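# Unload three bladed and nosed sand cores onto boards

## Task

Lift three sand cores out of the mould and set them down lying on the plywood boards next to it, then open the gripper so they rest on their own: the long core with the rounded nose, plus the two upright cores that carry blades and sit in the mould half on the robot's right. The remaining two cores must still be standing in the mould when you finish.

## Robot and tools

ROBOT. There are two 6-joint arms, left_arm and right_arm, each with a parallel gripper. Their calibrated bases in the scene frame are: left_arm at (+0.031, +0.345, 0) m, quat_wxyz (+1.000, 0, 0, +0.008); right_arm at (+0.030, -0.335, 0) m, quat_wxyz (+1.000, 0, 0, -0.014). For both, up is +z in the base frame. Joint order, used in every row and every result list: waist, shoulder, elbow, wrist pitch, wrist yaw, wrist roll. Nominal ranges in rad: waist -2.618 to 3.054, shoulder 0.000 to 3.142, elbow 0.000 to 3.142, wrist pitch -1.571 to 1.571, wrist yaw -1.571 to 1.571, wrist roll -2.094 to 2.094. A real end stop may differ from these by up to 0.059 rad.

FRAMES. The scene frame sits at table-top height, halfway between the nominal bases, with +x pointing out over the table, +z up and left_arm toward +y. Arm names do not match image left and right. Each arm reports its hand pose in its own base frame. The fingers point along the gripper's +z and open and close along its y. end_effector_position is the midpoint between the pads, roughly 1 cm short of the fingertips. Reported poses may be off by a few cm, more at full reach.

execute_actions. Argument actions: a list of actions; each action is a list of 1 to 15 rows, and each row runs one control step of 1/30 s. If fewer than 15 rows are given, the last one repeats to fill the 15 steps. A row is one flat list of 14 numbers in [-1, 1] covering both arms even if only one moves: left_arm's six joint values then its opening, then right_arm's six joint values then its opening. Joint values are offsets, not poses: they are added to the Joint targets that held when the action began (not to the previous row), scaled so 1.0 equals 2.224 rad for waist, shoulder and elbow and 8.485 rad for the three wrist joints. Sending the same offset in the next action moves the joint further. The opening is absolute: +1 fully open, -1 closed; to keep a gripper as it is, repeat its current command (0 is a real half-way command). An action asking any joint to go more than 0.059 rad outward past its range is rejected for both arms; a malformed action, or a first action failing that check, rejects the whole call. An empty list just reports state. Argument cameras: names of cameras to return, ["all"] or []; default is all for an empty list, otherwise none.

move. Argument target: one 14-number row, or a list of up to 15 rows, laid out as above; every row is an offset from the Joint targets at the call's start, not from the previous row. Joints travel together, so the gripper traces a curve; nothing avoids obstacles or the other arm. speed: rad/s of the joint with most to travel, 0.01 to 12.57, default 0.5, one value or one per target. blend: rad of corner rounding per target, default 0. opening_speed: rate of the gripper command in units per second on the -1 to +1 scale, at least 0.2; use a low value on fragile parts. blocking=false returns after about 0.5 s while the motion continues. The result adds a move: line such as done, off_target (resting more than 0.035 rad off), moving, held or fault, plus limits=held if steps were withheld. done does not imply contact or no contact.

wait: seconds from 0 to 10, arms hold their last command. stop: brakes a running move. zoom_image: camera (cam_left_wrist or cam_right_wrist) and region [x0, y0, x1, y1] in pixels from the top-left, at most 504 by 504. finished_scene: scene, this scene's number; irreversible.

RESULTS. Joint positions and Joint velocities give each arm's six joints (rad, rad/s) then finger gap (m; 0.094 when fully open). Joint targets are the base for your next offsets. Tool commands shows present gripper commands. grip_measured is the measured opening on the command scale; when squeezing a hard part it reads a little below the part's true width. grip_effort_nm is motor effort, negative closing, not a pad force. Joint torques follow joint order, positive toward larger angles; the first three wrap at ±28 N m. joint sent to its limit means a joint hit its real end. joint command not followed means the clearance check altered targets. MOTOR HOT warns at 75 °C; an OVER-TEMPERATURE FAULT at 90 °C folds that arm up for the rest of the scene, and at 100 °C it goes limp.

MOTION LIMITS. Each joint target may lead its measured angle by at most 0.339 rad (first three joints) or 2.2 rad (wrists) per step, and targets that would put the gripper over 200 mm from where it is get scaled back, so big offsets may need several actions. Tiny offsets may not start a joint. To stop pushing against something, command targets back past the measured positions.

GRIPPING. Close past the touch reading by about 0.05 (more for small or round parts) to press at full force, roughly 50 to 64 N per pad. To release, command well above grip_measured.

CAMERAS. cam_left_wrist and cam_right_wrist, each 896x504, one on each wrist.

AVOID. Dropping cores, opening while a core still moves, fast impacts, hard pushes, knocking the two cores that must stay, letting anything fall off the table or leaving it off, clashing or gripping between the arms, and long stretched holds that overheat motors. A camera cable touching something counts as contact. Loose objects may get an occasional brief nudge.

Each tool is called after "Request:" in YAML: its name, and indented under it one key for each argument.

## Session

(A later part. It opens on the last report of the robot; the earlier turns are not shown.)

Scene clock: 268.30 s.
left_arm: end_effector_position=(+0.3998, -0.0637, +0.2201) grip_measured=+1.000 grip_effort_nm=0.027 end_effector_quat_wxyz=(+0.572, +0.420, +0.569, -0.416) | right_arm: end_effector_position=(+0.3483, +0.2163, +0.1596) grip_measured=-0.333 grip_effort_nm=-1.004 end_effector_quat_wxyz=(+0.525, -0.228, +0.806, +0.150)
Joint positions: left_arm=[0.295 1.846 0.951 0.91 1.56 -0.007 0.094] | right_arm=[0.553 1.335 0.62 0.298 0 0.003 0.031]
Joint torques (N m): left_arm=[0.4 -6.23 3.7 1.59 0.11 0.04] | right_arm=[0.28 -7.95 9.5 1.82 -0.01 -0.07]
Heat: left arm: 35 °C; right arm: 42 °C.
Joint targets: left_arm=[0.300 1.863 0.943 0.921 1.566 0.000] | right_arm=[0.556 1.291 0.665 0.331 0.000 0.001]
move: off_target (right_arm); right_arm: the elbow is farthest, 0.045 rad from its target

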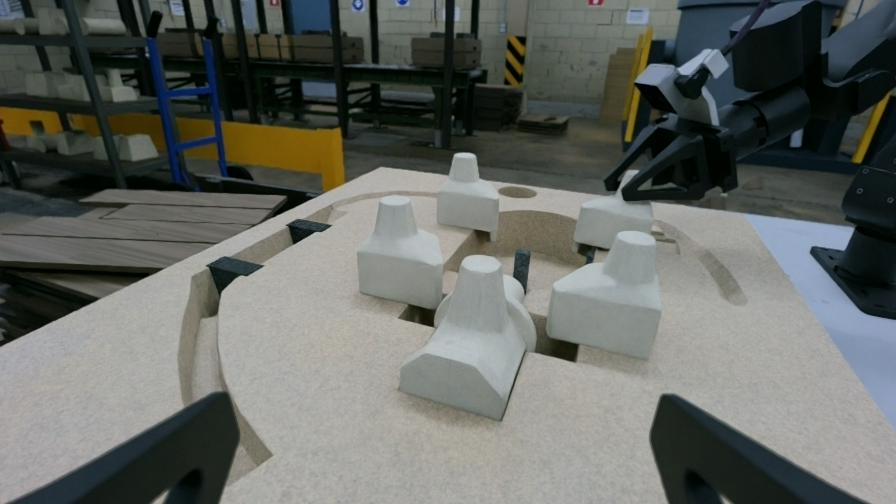

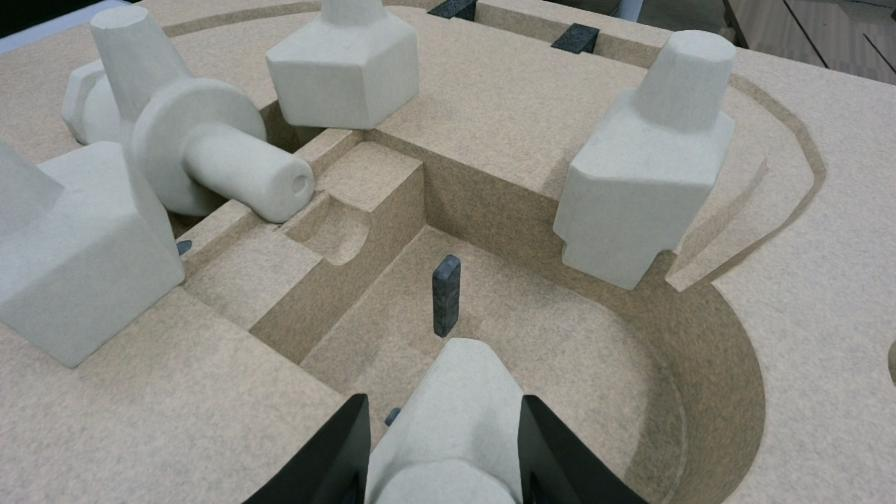

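Request:
move:
  target: [0,0,0,0,0,0,1, 0,-0.0189,0.0427,-0.0072,0,0,-0.55]
  speed: 0.2
  cameras: ["all"]

Scene clock: 272.90 s.
left_arm: end_effector_position=(+0.3998, -0.0637, +0.2201) grip_measured=+1.000 grip_effort_nm=0.022 end_effector_quat_wxyz=(+0.572, +0.420, +0.569, -0.416) | right_arm: end_effector_position=(+0.3520, +0.2185, +0.1944) grip_measured=-0.333 grip_effort_nm=-1.009 end_effector_quat_wxyz=(+0.537, -0.225, +0.799, +0.153)
Joint positions: left_arm=[0.295 1.846 0.951 0.91 1.56 -0.007 0.094] | right_arm=[0.553 1.288 0.709 0.193 0 0.003 0.031]
Joint torques (N m): left_arm=[0.34 -6.27 3.63 1.58 0.11 0.04] | right_arm=[0.28 -7.39 10.37 2.24 -0.01 -0.07]
Heat: left arm: 35 °C; right arm: 42 °C.
Joint targets: left_arm=[0.300 1.863 0.943 0.921 1.566 0.000] | right_arm=[0.556 1.248 0.760 0.270 0.000 0.001]
move: off_target (right_arm); right_arm: the wrist pitch is farthest, 0.077 rad from its target

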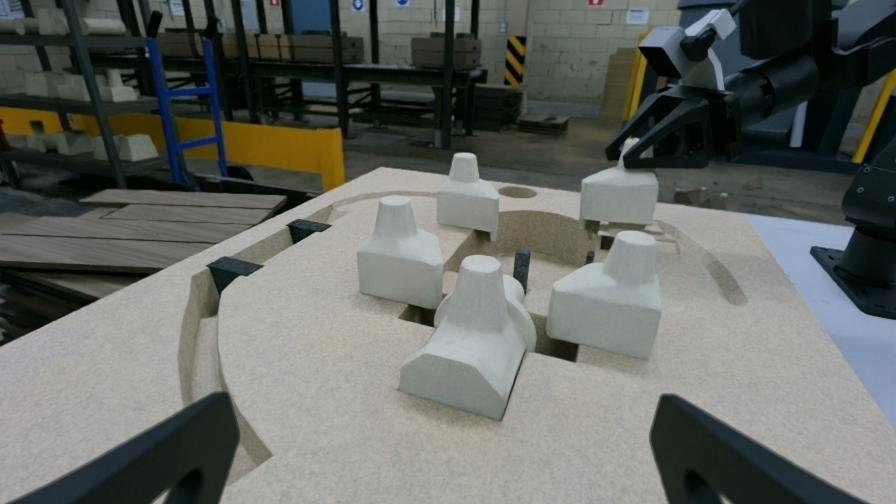

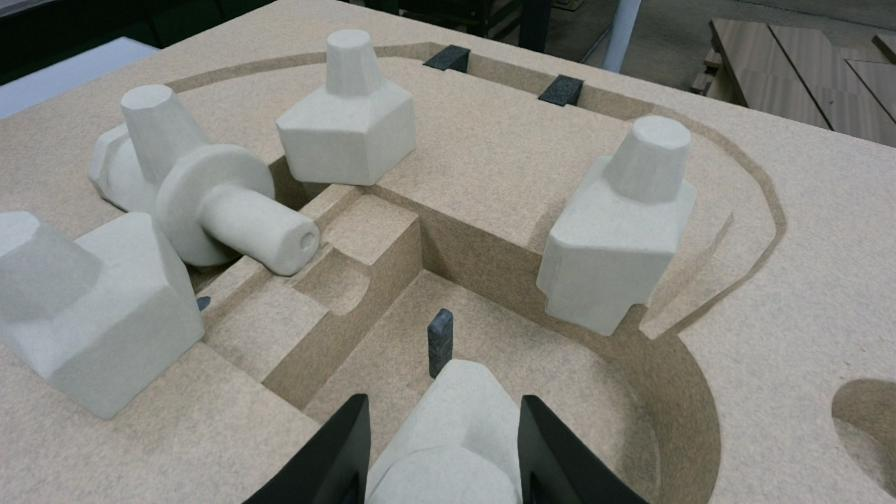

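Request:
move:
  target: [0,0,0,0,0,0,1, 0,-0.0247,0.0773,-0.0229,0,0,-0.55]
  speed: 0.3
  cameras: ["all"]

Request:
zoom_image:
  camera: "cam_left_wrist"
  region: [540, 80, 720, 260]

Scene clock: 278.50 s.
left_arm: end_effector_position=(+0.3998, -0.0637, +0.2201) grip_measured=+1.000 grip_effort_nm=0.032 end_effector_quat_wxyz=(+0.572, +0.420, +0.569, -0.416) | right_arm: end_effector_position=(+0.3535, +0.2194, +0.2525) grip_measured=-0.333 grip_effort_nm=-1.009 end_effector_quat_wxyz=(+0.549, -0.223, +0.790, +0.157)
Joint positions: left_arm=[0.295 1.846 0.951 0.91 1.56 -0.007 0.094] | right_arm=[0.553 1.233 0.878 -0.001 0 0.003 0.031]
Joint torques (N m): left_arm=[0.43 -6.2 3.7 1.62 0.11 0.03] | right_arm=[0.28 -7.16 10.77 2.27 -0.01 -0.07]
Heat: left arm: 35 °C; right arm: 44 °C.
Joint targets: left_arm=[0.300 1.863 0.943 0.921 1.566 0.000] | right_arm=[0.556 1.194 0.932 0.076 0.000 0.001]
move: off_target (right_arm); right_arm: the wrist pitch is farthest, 0.077 rad from its target

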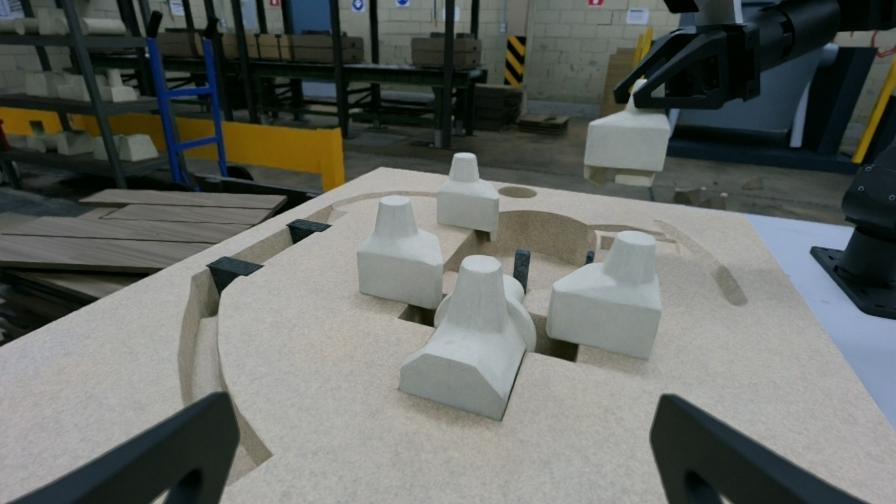

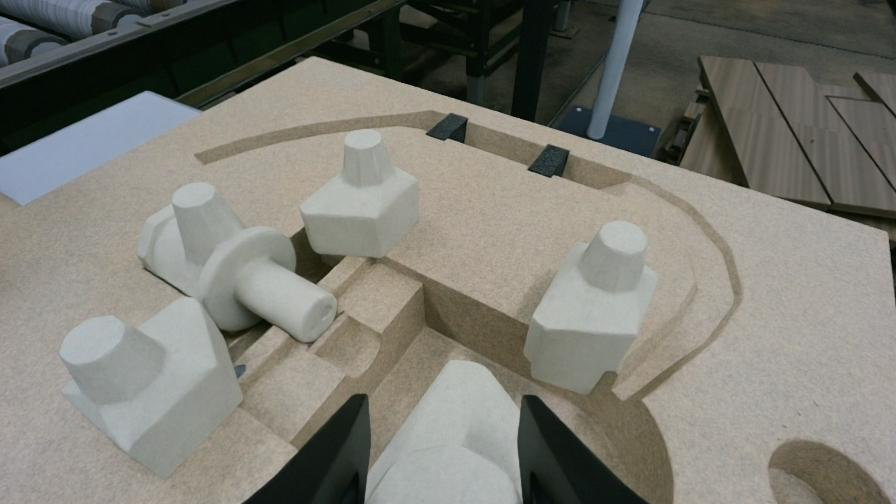

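Scaled by 2.800.

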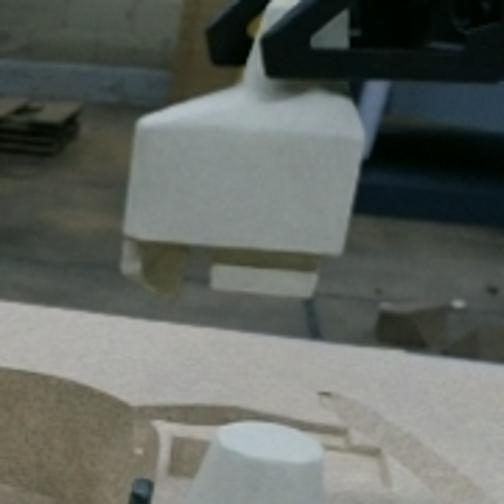

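Request:
move:
  target:
    - [0,0,0,0,0,0,1, -0.27,0,0,0,0,0,-0.55]
    - [0,0,0,0,0,0,1, -0.3894,-0.0773,-0.1915,0.03,0,0,-0.55]
  speed: 0.6
  blend: [0.15, 0]
  cameras: ["all"]

Request:
zoom_image:
  camera: "cam_left_wrist"
  region: [540, 60, 896, 260]

Scene clock: 297.43 s.
left_arm: end_effector_position=(+0.3998, -0.0637, +0.2201) grip_measured=+1.000 grip_effort_nm=0.027 end_effector_quat_wxyz=(+0.572, +0.420, +0.569, -0.416) | right_arm: end_effector_position=(+0.3463, -0.1096, +0.1825) grip_measured=-0.333 grip_effort_nm=-1.004 end_effector_quat_wxyz=(+0.566, +0.128, +0.809, -0.089)
Joint positions: left_arm=[0.295 1.846 0.951 0.91 1.56 -0.007 0.094] | right_arm=[-0.306 1.06 0.493 0.217 0.006 0.003 0.031]
Joint torques (N m): left_arm=[0.42 -6.24 3.69 1.61 0.11 0.02] | right_arm=[-0.2 -5.57 7.25 2.57 -0.06 -0.07]
Heat: left arm: 36 °C; right arm: 48 °C.
Joint targets: left_arm=[0.300 1.863 0.943 0.921 1.566 0.000] | right_arm=[-0.310 1.022 0.506 0.331 0.000 0.000]
move: off_target (right_arm); right_arm: the wrist pitch is farthest, 0.113 rad from its target

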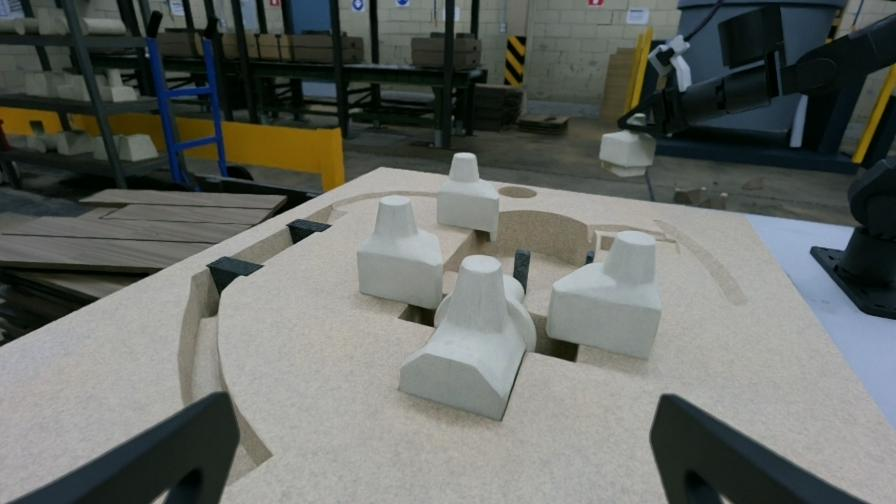

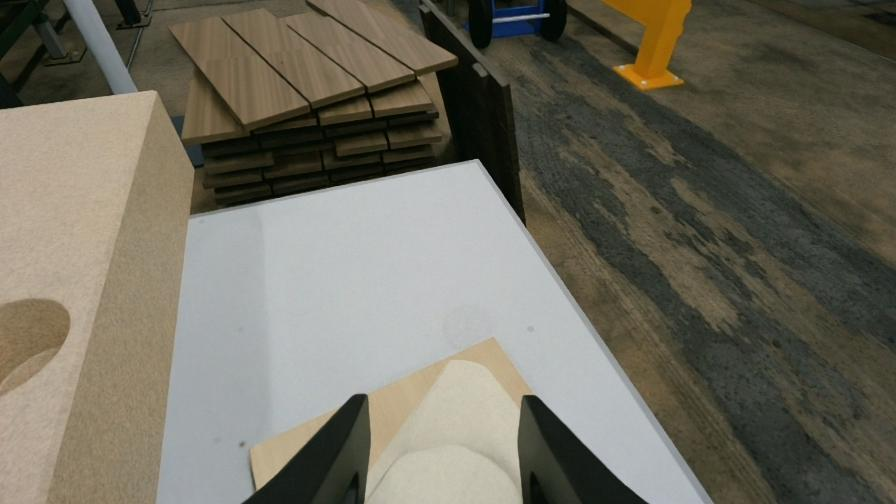

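Scaled by 1.416.

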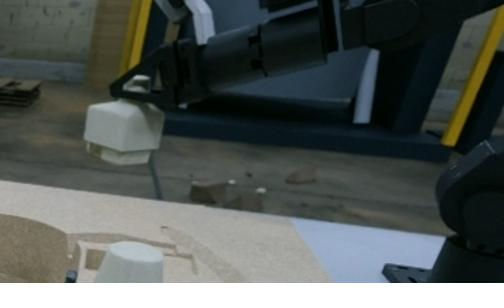

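Request:
move:
  target: [0,0,0,0,0,0,1, 0,0.1227,-0.0576,0.0441,0,0,-0.55]
  speed: 0.3
  cameras: ["all"]

Scene clock: 307.57 s.
left_arm: end_effector_position=(+0.3998, -0.0637, +0.2201) grip_measured=+1.000 grip_effort_nm=0.037 end_effector_quat_wxyz=(+0.572, +0.420, +0.569, -0.416) | right_arm: end_effector_position=(+0.3604, -0.1141, +0.1287) grip_measured=-0.333 grip_effort_nm=-1.009 end_effector_quat_wxyz=(+0.570, +0.128, +0.807, -0.089)
Joint positions: left_arm=[0.295 1.846 0.951 0.91 1.56 -0.007 0.094] | right_arm=[-0.306 1.302 0.369 0.591 0.006 0.003 0.031]
Joint torques (N m): left_arm=[0.38 -6.16 3.74 1.58 0.09 0.01] | right_arm=[-0.31 -3.96 6.08 2.6 -0.06 -0.08]
Heat: left arm: 36 °C; right arm: 51 °C.
Joint targets: left_arm=[0.300 1.863 0.943 0.921 1.566 0.000] | right_arm=[-0.310 1.295 0.378 0.705 0.000 0.000]
move: off_target (right_arm); right_arm: the wrist pitch is farthest, 0.114 rad from its target

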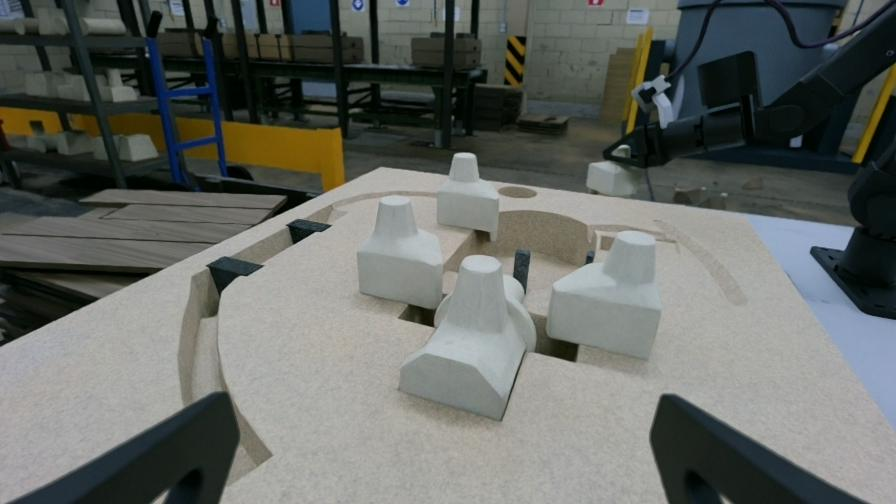

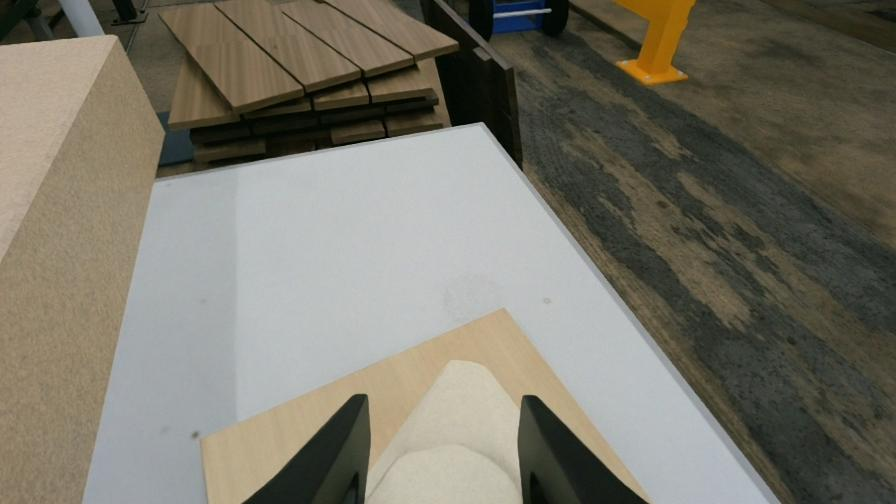

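Request:
move:
  target: [0,0,0,0,0,0,1, 0,0.0313,-0.0162,0.012,0,0,-0.55]
  speed: 0.12

Request:
move:
  target: [0,0,0,0,0,0,1, 0,0.0209,-0.0108,0.008,0,0,-0.55]
  speed: 0.12
  cameras: ["all"]

Request:
zoom_image:
  camera: "cam_left_wrist"
  region: [540, 100, 740, 220]

Scene clock: 313.13 s.
left_arm: end_effector_position=(+0.3998, -0.0637, +0.2201) grip_measured=+1.000 grip_effort_nm=0.022 end_effector_quat_wxyz=(+0.572, +0.420, +0.569, -0.416) | right_arm: end_effector_position=(+0.3623, -0.1147, +0.1197) grip_measured=-0.333 grip_effort_nm=-1.004 end_effector_quat_wxyz=(+0.578, +0.127, +0.801, -0.091)
Joint positions: left_arm=[0.295 1.846 0.951 0.91 1.56 -0.007 0.094] | right_arm=[-0.306 1.366 0.338 0.707 0.006 0.003 0.031]
Joint torques (N m): left_arm=[0.38 -6.27 3.66 1.6 0.1 0.01] | right_arm=[-0.31 -3.73 5.41 2.45 -0.07 -0.07]
Heat: left arm: 36 °C; right arm: 52 °C.
Joint targets: left_arm=[0.300 1.863 0.943 0.921 1.566 0.000] | right_arm=[-0.310 1.364 0.341 0.807 0.000 0.000]
move: off_target (right_arm); right_arm: the wrist pitch is farthest, 0.100 rad from its target

Scene clock: 314.13 s.
left_arm: end_effector_position=(+0.3998, -0.0637, +0.2201) grip_measured=+1.000 grip_effort_nm=0.022 end_effector_quat_wxyz=(+0.572, +0.420, +0.569, -0.416) | right_arm: end_effector_position=(+0.3644, -0.1154, +0.1198) grip_measured=-0.333 grip_effort_nm=-1.009 end_effector_quat_wxyz=(+0.592, +0.124, +0.791, -0.094)
Joint positions: left_arm=[0.295 1.846 0.951 0.91 1.56 -0.007 0.094] | right_arm=[-0.306 1.407 0.318 0.803 0.006 0 0.031]
Joint torques (N m): left_arm=[0.47 -6.26 3.7 1.59 0.11 0.02] | right_arm=[-0.32 -3.54 4.78 2.19 -0.07 -0.03]
Heat: left arm: 36 °C; right arm: 52 °C.
Joint targets: left_arm=[0.300 1.863 0.943 0.921 1.566 0.000] | right_arm=[-0.310 1.411 0.318 0.875 0.000 0.001]
move: off_target (right_arm); right_arm: the wrist pitch is farthest, 0.072 rad from its target

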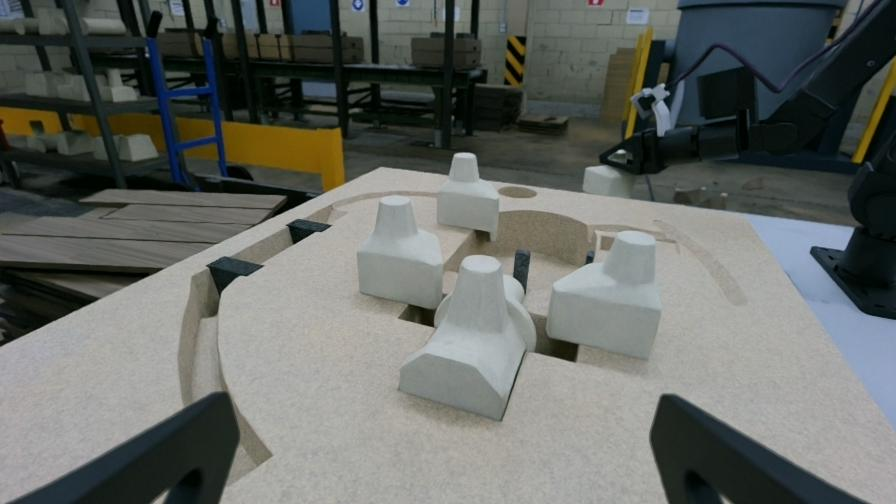

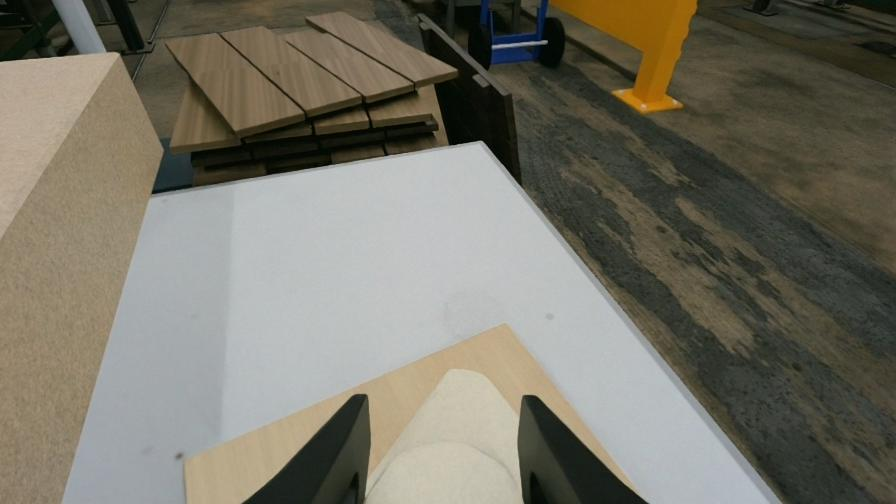

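Scaled by 2.520.

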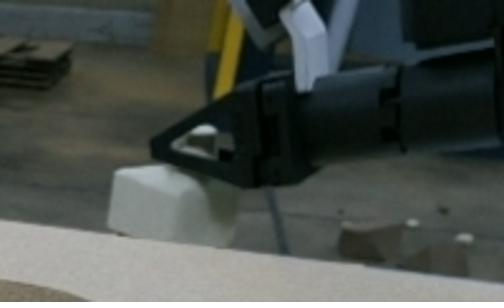

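Request:
move:
  target: [0,0,0,0,0,0,1, 0,-0.018,0.0,-0.0135,0,0,-0.55]
  speed: 0.12
  cameras: ["all"]

Request:
zoom_image:
  camera: "cam_left_wrist"
  region: [540, 100, 740, 220]

Scene clock: 323.17 s.
left_arm: end_effector_position=(+0.3998, -0.0637, +0.2201) grip_measured=+1.000 grip_effort_nm=0.027 end_effector_quat_wxyz=(+0.572, +0.420, +0.569, -0.416) | right_arm: end_effector_position=(+0.3617, -0.1144, +0.1164) grip_measured=-0.333 grip_effort_nm=-1.009 end_effector_quat_wxyz=(+0.583, +0.125, +0.797, -0.092)
Joint positions: left_arm=[0.295 1.846 0.951 0.91 1.56 -0.007 0.094] | right_arm=[-0.306 1.392 0.318 0.767 0.005 0 0.031]
Joint torques (N m): left_arm=[0.4 -6.22 3.73 1.61 0.1 0.03] | right_arm=[-0.31 -5.45 4.92 1.45 -0.06 -0.03]
Heat: left arm: 36 °C; right arm: 52 °C.
Joint targets: left_arm=[0.300 1.863 0.943 0.921 1.566 0.000] | right_arm=[-0.310 1.371 0.318 0.760 0.000 0.001]
move: done

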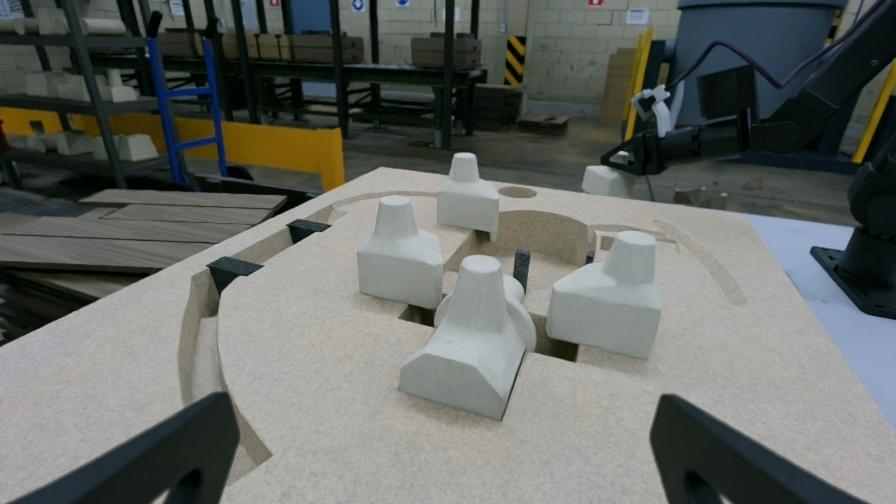

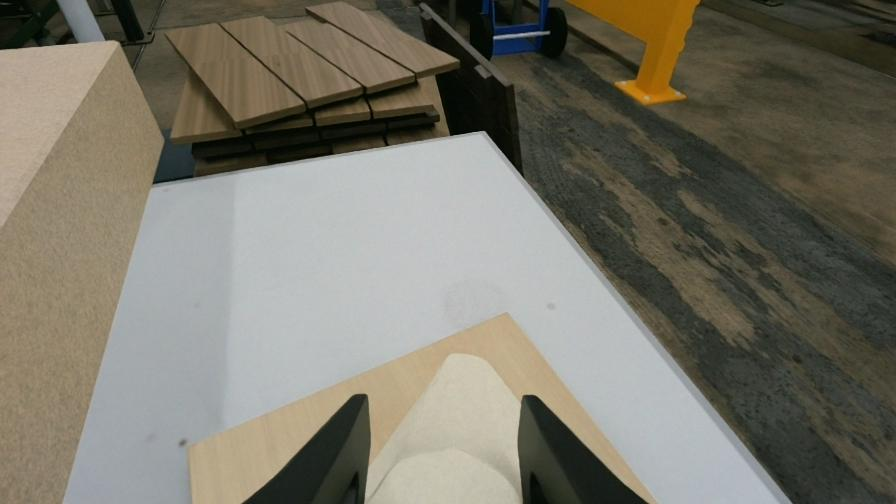

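Scaled by 2.520.

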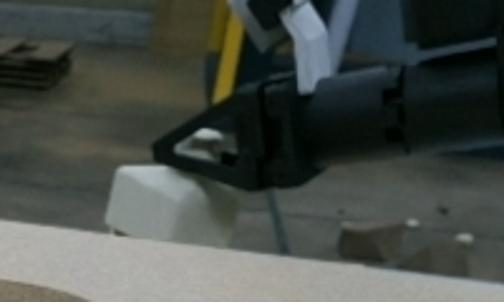

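Request:
move:
  target: [0,0,0.24,-0.063,0,0,1, 0,0,0.0,0,0,0,-0.55]
  speed: 0.6
  cameras: ["cam_left_wrist"]

Request:
zoom_image:
  camera: "cam_left_wrist"
  region: [500, 120, 740, 280]

Scene clock: 329.60 s.
left_arm: end_effector_position=(+0.4472, -0.0493, +0.3348) grip_measured=+1.000 grip_effort_nm=0.022 end_effector_quat_wxyz=(+0.569, +0.418, +0.570, -0.420) | right_arm: end_effector_position=(+0.3617, -0.1144, +0.1163) grip_measured=-0.333 grip_effort_nm=-1.009 end_effector_quat_wxyz=(+0.583, +0.125, +0.797, -0.092)
Joint positions: left_arm=[0.295 1.849 1.457 0.395 1.563 -0.007 0.094] | right_arm=[-0.306 1.392 0.318 0.767 0.005 0 0.031]
Joint torques (N m): left_arm=[0.38 -7.45 6.98 1.39 0.09 0] | right_arm=[-0.34 -5.45 4.94 1.46 -0.07 -0.04]
Heat: left arm: 36 °C; right arm: 49 °C.
Joint targets: left_arm=[0.300 1.863 1.477 0.387 1.566 0.000] | right_arm=[-0.310 1.370 0.318 0.760 0.000 0.001]
move: done
Images, in order (width x height): cam_left_wrist 896x504.

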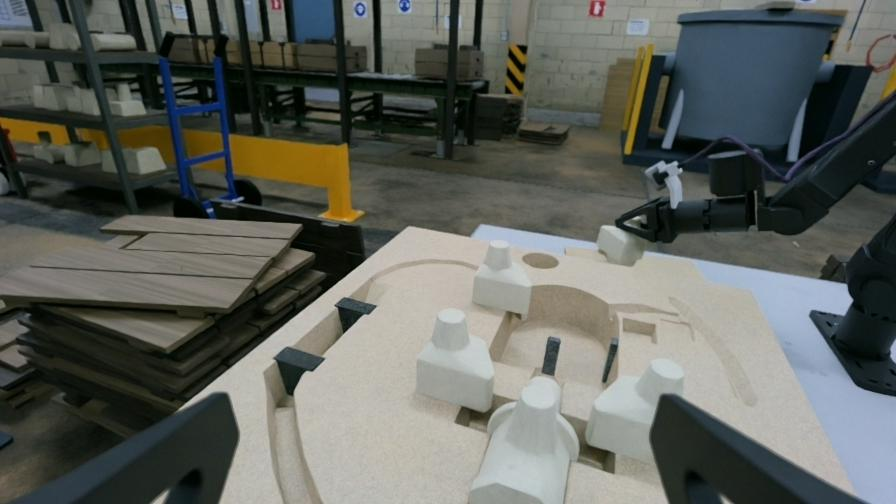

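Scaled by 2.100.

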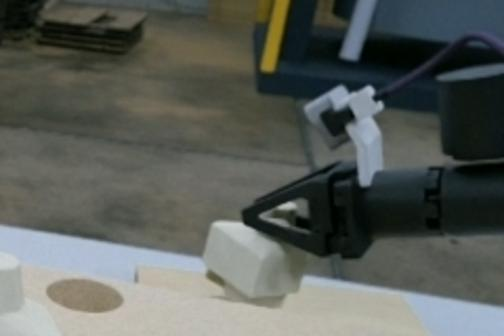

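Request:
move:
  target: [0,0,0,0,0,0,1, 0,0.0225,0.0,0,0,0,-0.55]
  speed: 0.1
  cameras: ["all"]

Request:
zoom_image:
  camera: "cam_left_wrist"
  region: [560, 180, 680, 280]

Scene clock: 336.03 s.
left_arm: end_effector_position=(+0.4472, -0.0493, +0.3347) grip_measured=+1.000 grip_effort_nm=0.027 end_effector_quat_wxyz=(+0.569, +0.418, +0.571, -0.420) | right_arm: end_effector_position=(+0.3627, -0.1147, +0.1154) grip_measured=-0.333 grip_effort_nm=-1.004 end_effector_quat_wxyz=(+0.584, +0.123, +0.797, -0.093)
Joint positions: left_arm=[0.295 1.849 1.457 0.394 1.563 -0.007 0.094] | right_arm=[-0.306 1.404 0.318 0.781 0.005 -0.003 0.031]
Joint torques (N m): left_arm=[0.46 -7.53 6.95 1.42 0.09 0.03] | right_arm=[-0.31 -2.5 4.92 1.34 -0.06 0.02]
Heat: left arm: 36 °C; right arm: 47 °C.
Joint targets: left_arm=[0.300 1.863 1.477 0.387 1.566 0.000] | right_arm=[-0.310 1.421 0.318 0.760 0.000 0.001]
move: done

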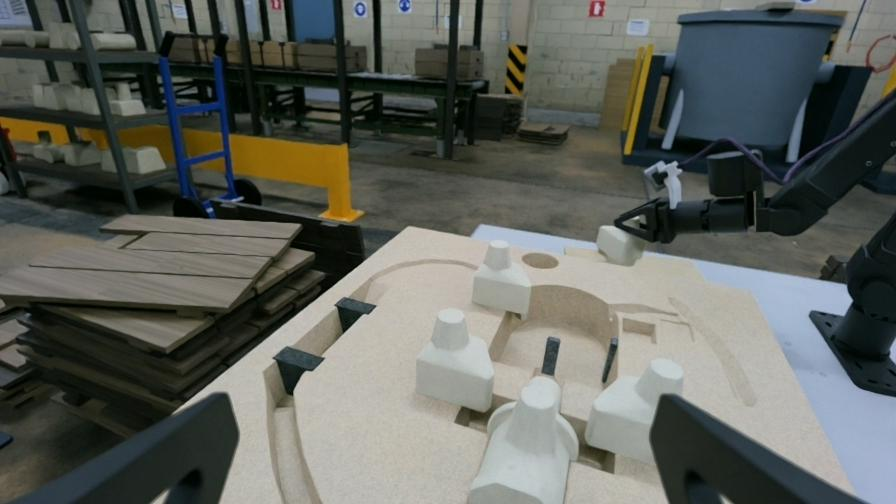

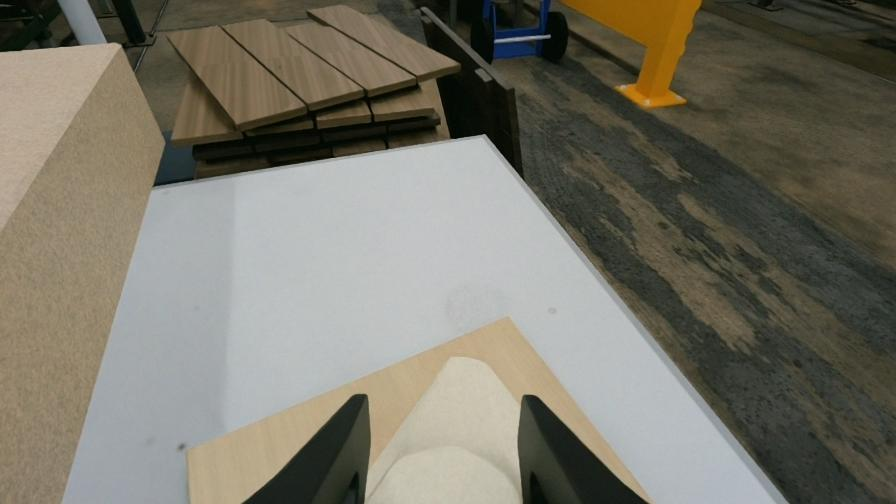

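Scaled by 4.200.

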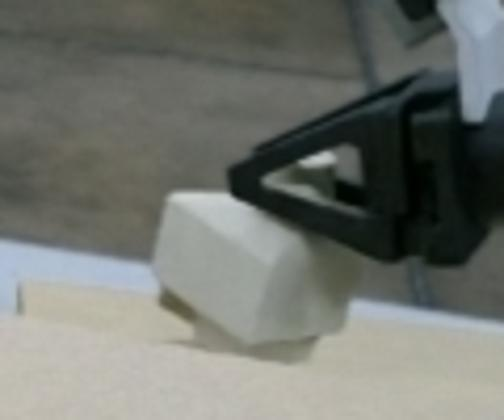

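Request:
move:
  target: [0,0,0,0,0,0,1, 0,-0.006,0.0,0,0,0,-0.2]
  speed: 0.1
  opening_speed: 0.25
  cameras: ["all"]

Request:
zoom_image:
  camera: "cam_left_wrist"
  region: [560, 180, 680, 280]

Scene clock: 341.53 s.
left_arm: end_effector_position=(+0.4472, -0.0493, +0.3346) grip_measured=+1.000 grip_effort_nm=0.022 end_effector_quat_wxyz=(+0.569, +0.417, +0.571, -0.420) | right_arm: end_effector_position=(+0.3609, -0.1122, +0.1079) grip_measured=-0.203 grip_effort_nm=0.168 end_effector_quat_wxyz=(+0.572, +0.122, +0.807, -0.087)
Joint positions: left_arm=[0.295 1.849 1.457 0.394 1.563 -0.007 0.094] | right_arm=[-0.306 1.404 0.318 0.749 -0.005 -0.004 0.037]
Joint torques (N m): left_arm=[0.42 -7.41 6.93 1.41 0.08 0.04] | right_arm=[-0.34 -3.52 4.89 1.61 0.05 0.01]
Heat: left arm: 36 °C; right arm: 47 °C.
Joint targets: left_arm=[0.300 1.863 1.477 0.387 1.566 0.000] | right_arm=[-0.310 1.407 0.318 0.760 0.000 0.001]
move: done

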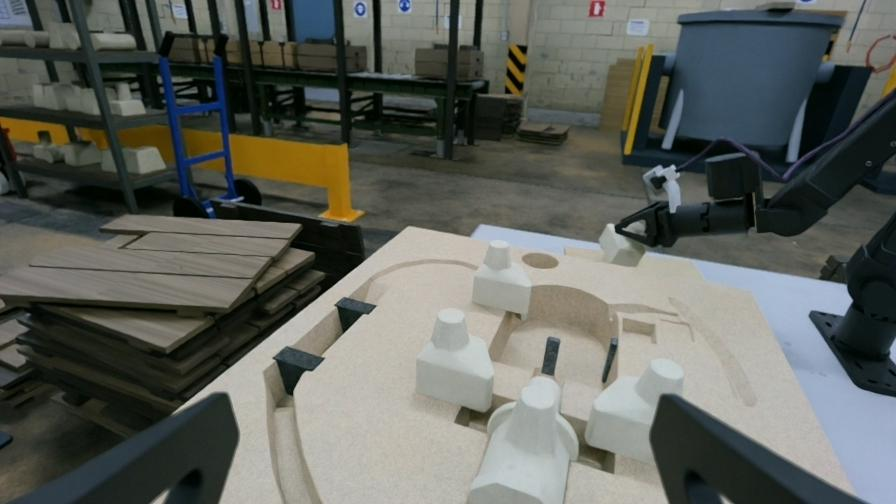

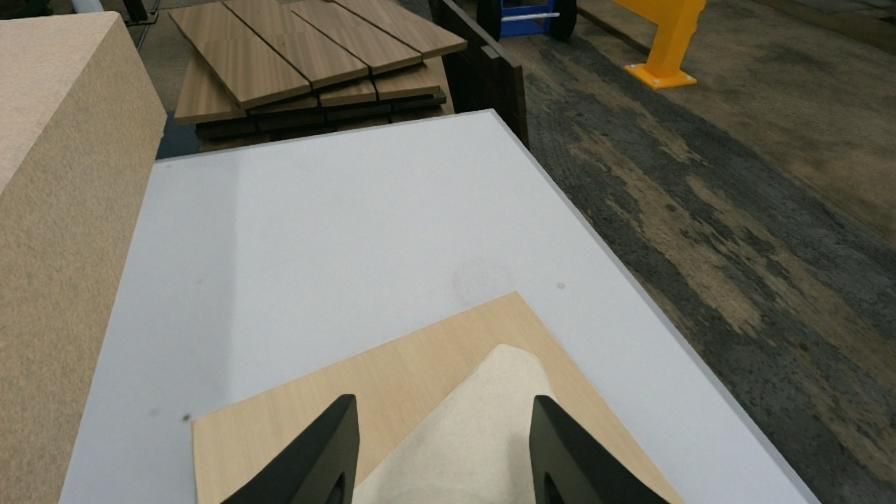

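Scaled by 4.200.

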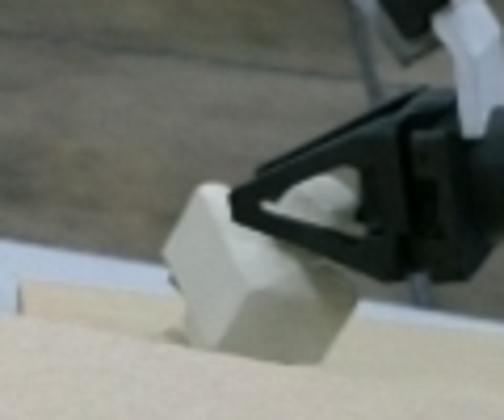

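Request:
move:
  target: [0,0,0,0,0,0,1, 0,0,0.0,0,0,0,0.3]
  speed: 0.1
  opening_speed: 0.5
  cameras: ["all"]

Request:
zoom_image:
  camera: "cam_left_wrist"
  region: [560, 180, 680, 280]

Scene clock: 346.43 s.
left_arm: end_effector_position=(+0.4472, -0.0493, +0.3346) grip_measured=+1.000 grip_effort_nm=0.027 end_effector_quat_wxyz=(+0.569, +0.417, +0.571, -0.420) | right_arm: end_effector_position=(+0.3605, -0.1133, +0.1077) grip_measured=+0.297 grip_effort_nm=0.178 end_effector_quat_wxyz=(+0.571, +0.124, +0.806, -0.090)
Joint positions: left_arm=[0.295 1.849 1.457 0.394 1.563 -0.007 0.094] | right_arm=[-0.306 1.404 0.318 0.749 0.002 -0.004 0.061]
Joint torques (N m): left_arm=[0.4 -7.36 6.99 1.4 0.09 0.02] | right_arm=[-0.31 -3.47 4.9 1.62 -0.03 0.01]
Heat: left arm: 36 °C; right arm: 47 °C.
Joint targets: left_arm=[0.300 1.863 1.477 0.387 1.566 0.000] | right_arm=[-0.310 1.407 0.318 0.760 0.000 0.001]
move: done

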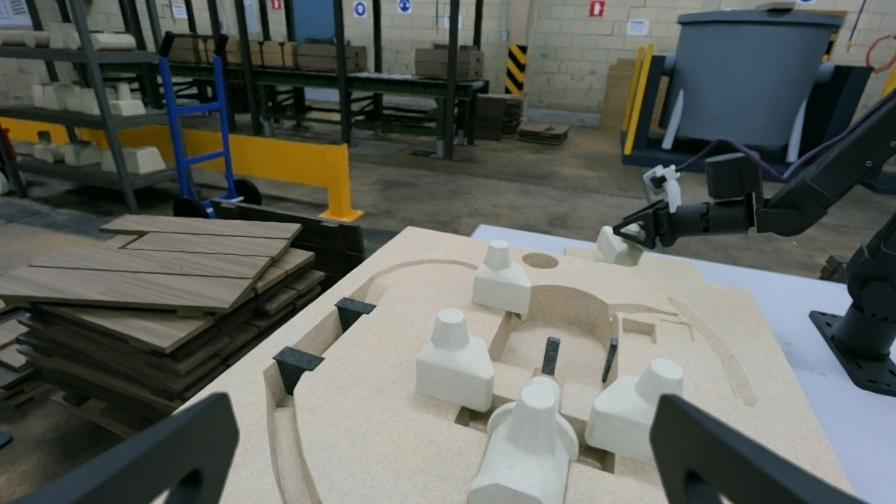

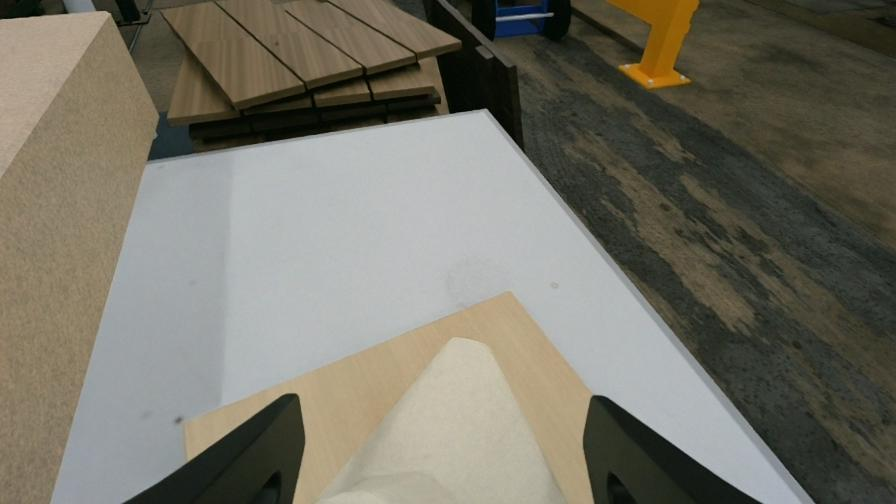

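Scaled by 4.200.

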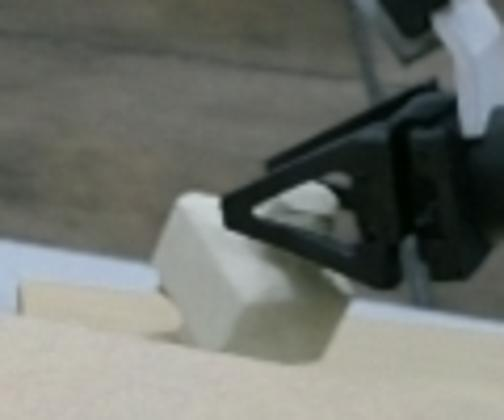

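Request:
move:
  target: [0,0,0,0,0,0,1, 0,-0.1965,-0.0486,-0.0365,0,0,0.3]
  speed: 0.3
  cameras: ["all"]

Request:
zoom_image:
  camera: "cam_left_wrist"
  region: [560, 180, 680, 280]

Scene clock: 353.00 s.
left_arm: end_effector_position=(+0.4472, -0.0493, +0.3346) grip_measured=+1.000 grip_effort_nm=0.017 end_effector_quat_wxyz=(+0.569, +0.417, +0.571, -0.420) | right_arm: end_effector_position=(+0.3132, -0.0985, +0.1343) grip_measured=+0.297 grip_effort_nm=0.178 end_effector_quat_wxyz=(+0.579, +0.123, +0.801, -0.091)
Joint positions: left_arm=[0.295 1.849 1.457 0.394 1.563 -0.007 0.094] | right_arm=[-0.306 0.985 0.22 0.447 0.002 -0.004 0.061]
Joint torques (N m): left_arm=[0.44 -7.46 6.89 1.41 0.1 0.01] | right_arm=[-0.29 -2.69 5.14 1.54 -0.03 0.01]
Heat: left arm: 36 °C; right arm: 46 °C.
Joint targets: left_arm=[0.300 1.863 1.477 0.387 1.566 0.000] | right_arm=[-0.310 0.970 0.209 0.450 0.000 0.001]
move: done

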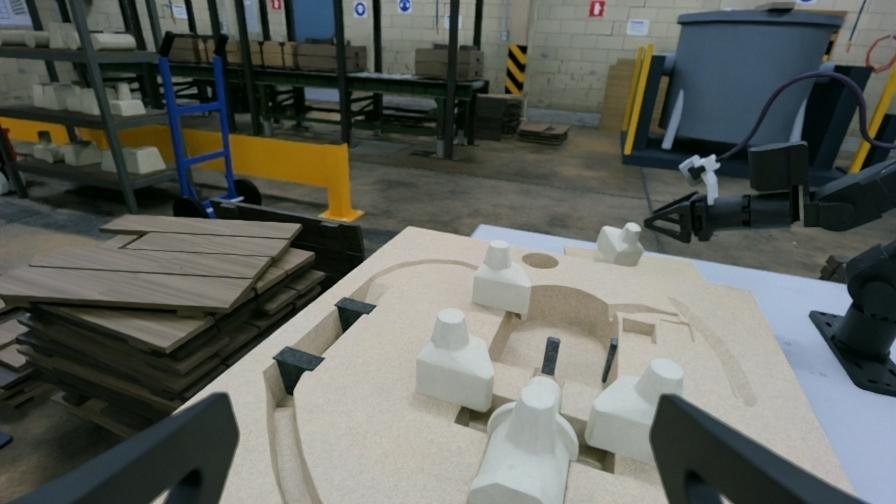

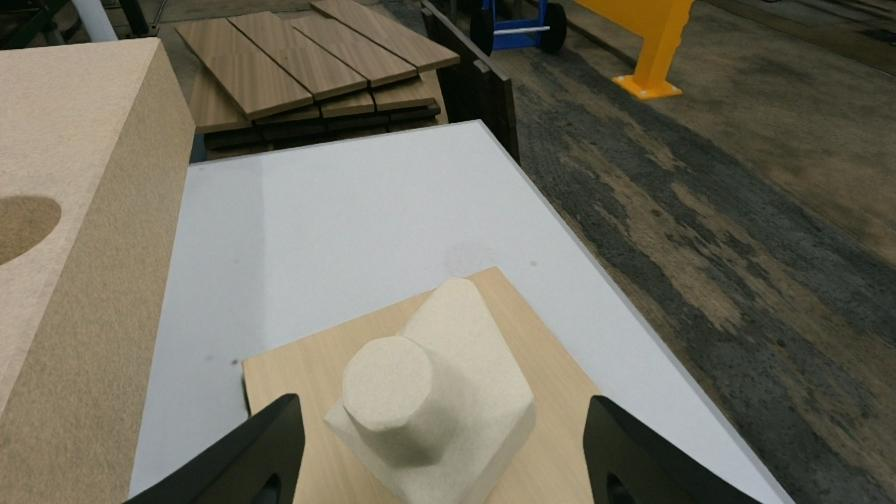

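Scaled by 4.200.

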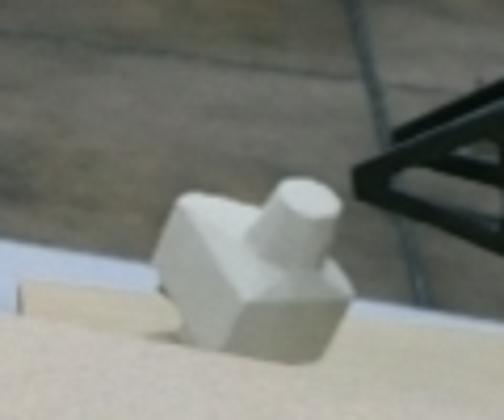

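Request:
move:
  target:
    - [0,0,0,0,0,0,1, 0,0,0.135,-0.0354,0,0,0.3]
    - [0,0,0,0,0,0,1, 0.3089,0.2635,0.3309,-0.0236,0,0,0.3]
  speed: 0.8
  blend: [0.1, 0]
  cameras: ["all"]

Scene clock: 366.23 s.
left_arm: end_effector_position=(+0.4472, -0.0493, +0.3346) grip_measured=+1.000 grip_effort_nm=0.022 end_effector_quat_wxyz=(+0.569, +0.417, +0.571, -0.420) | right_arm: end_effector_position=(+0.4392, +0.1771, +0.1825) grip_measured=+0.297 grip_effort_nm=0.178 end_effector_quat_wxyz=(+0.533, -0.161, +0.824, +0.102)
Joint positions: left_arm=[0.295 1.849 1.457 0.394 1.563 -0.007 0.094] | right_arm=[0.381 1.55 0.911 0.215 0 -0.004 0.061]
Joint torques (N m): left_arm=[0.4 -7.49 6.93 1.39 0.08 0.01] | right_arm=[-0.5 -5.67 8.84 1.8 -0.01 0]
Heat: left arm: 36 °C; right arm: 47 °C.
Joint targets: left_arm=[0.300 1.863 1.477 0.387 1.566 0.000] | right_arm=[0.377 1.557 0.945 0.250 0.000 0.001]
move: done

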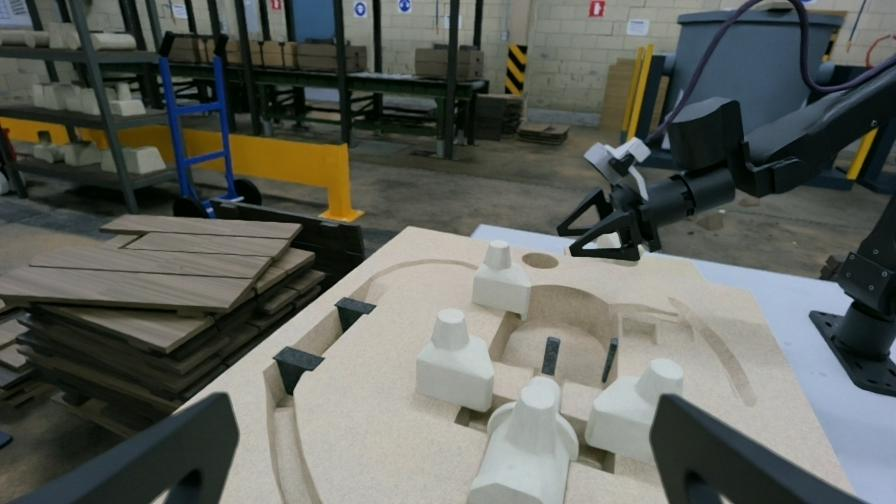

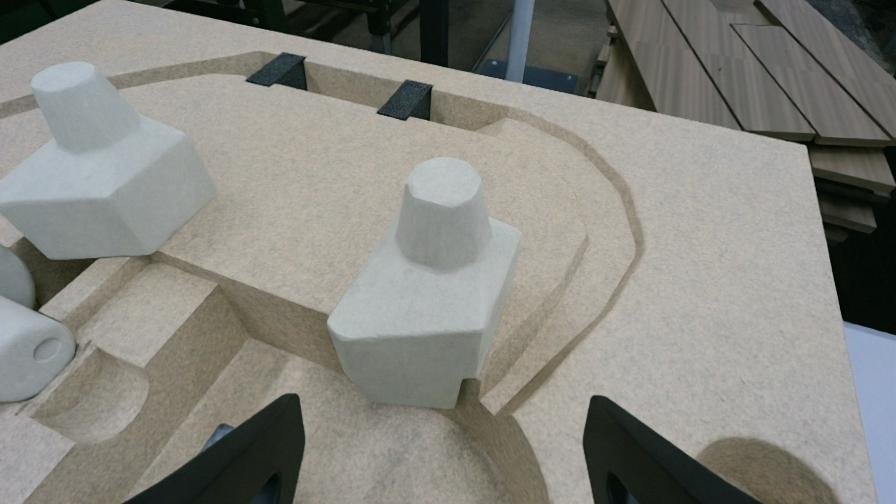

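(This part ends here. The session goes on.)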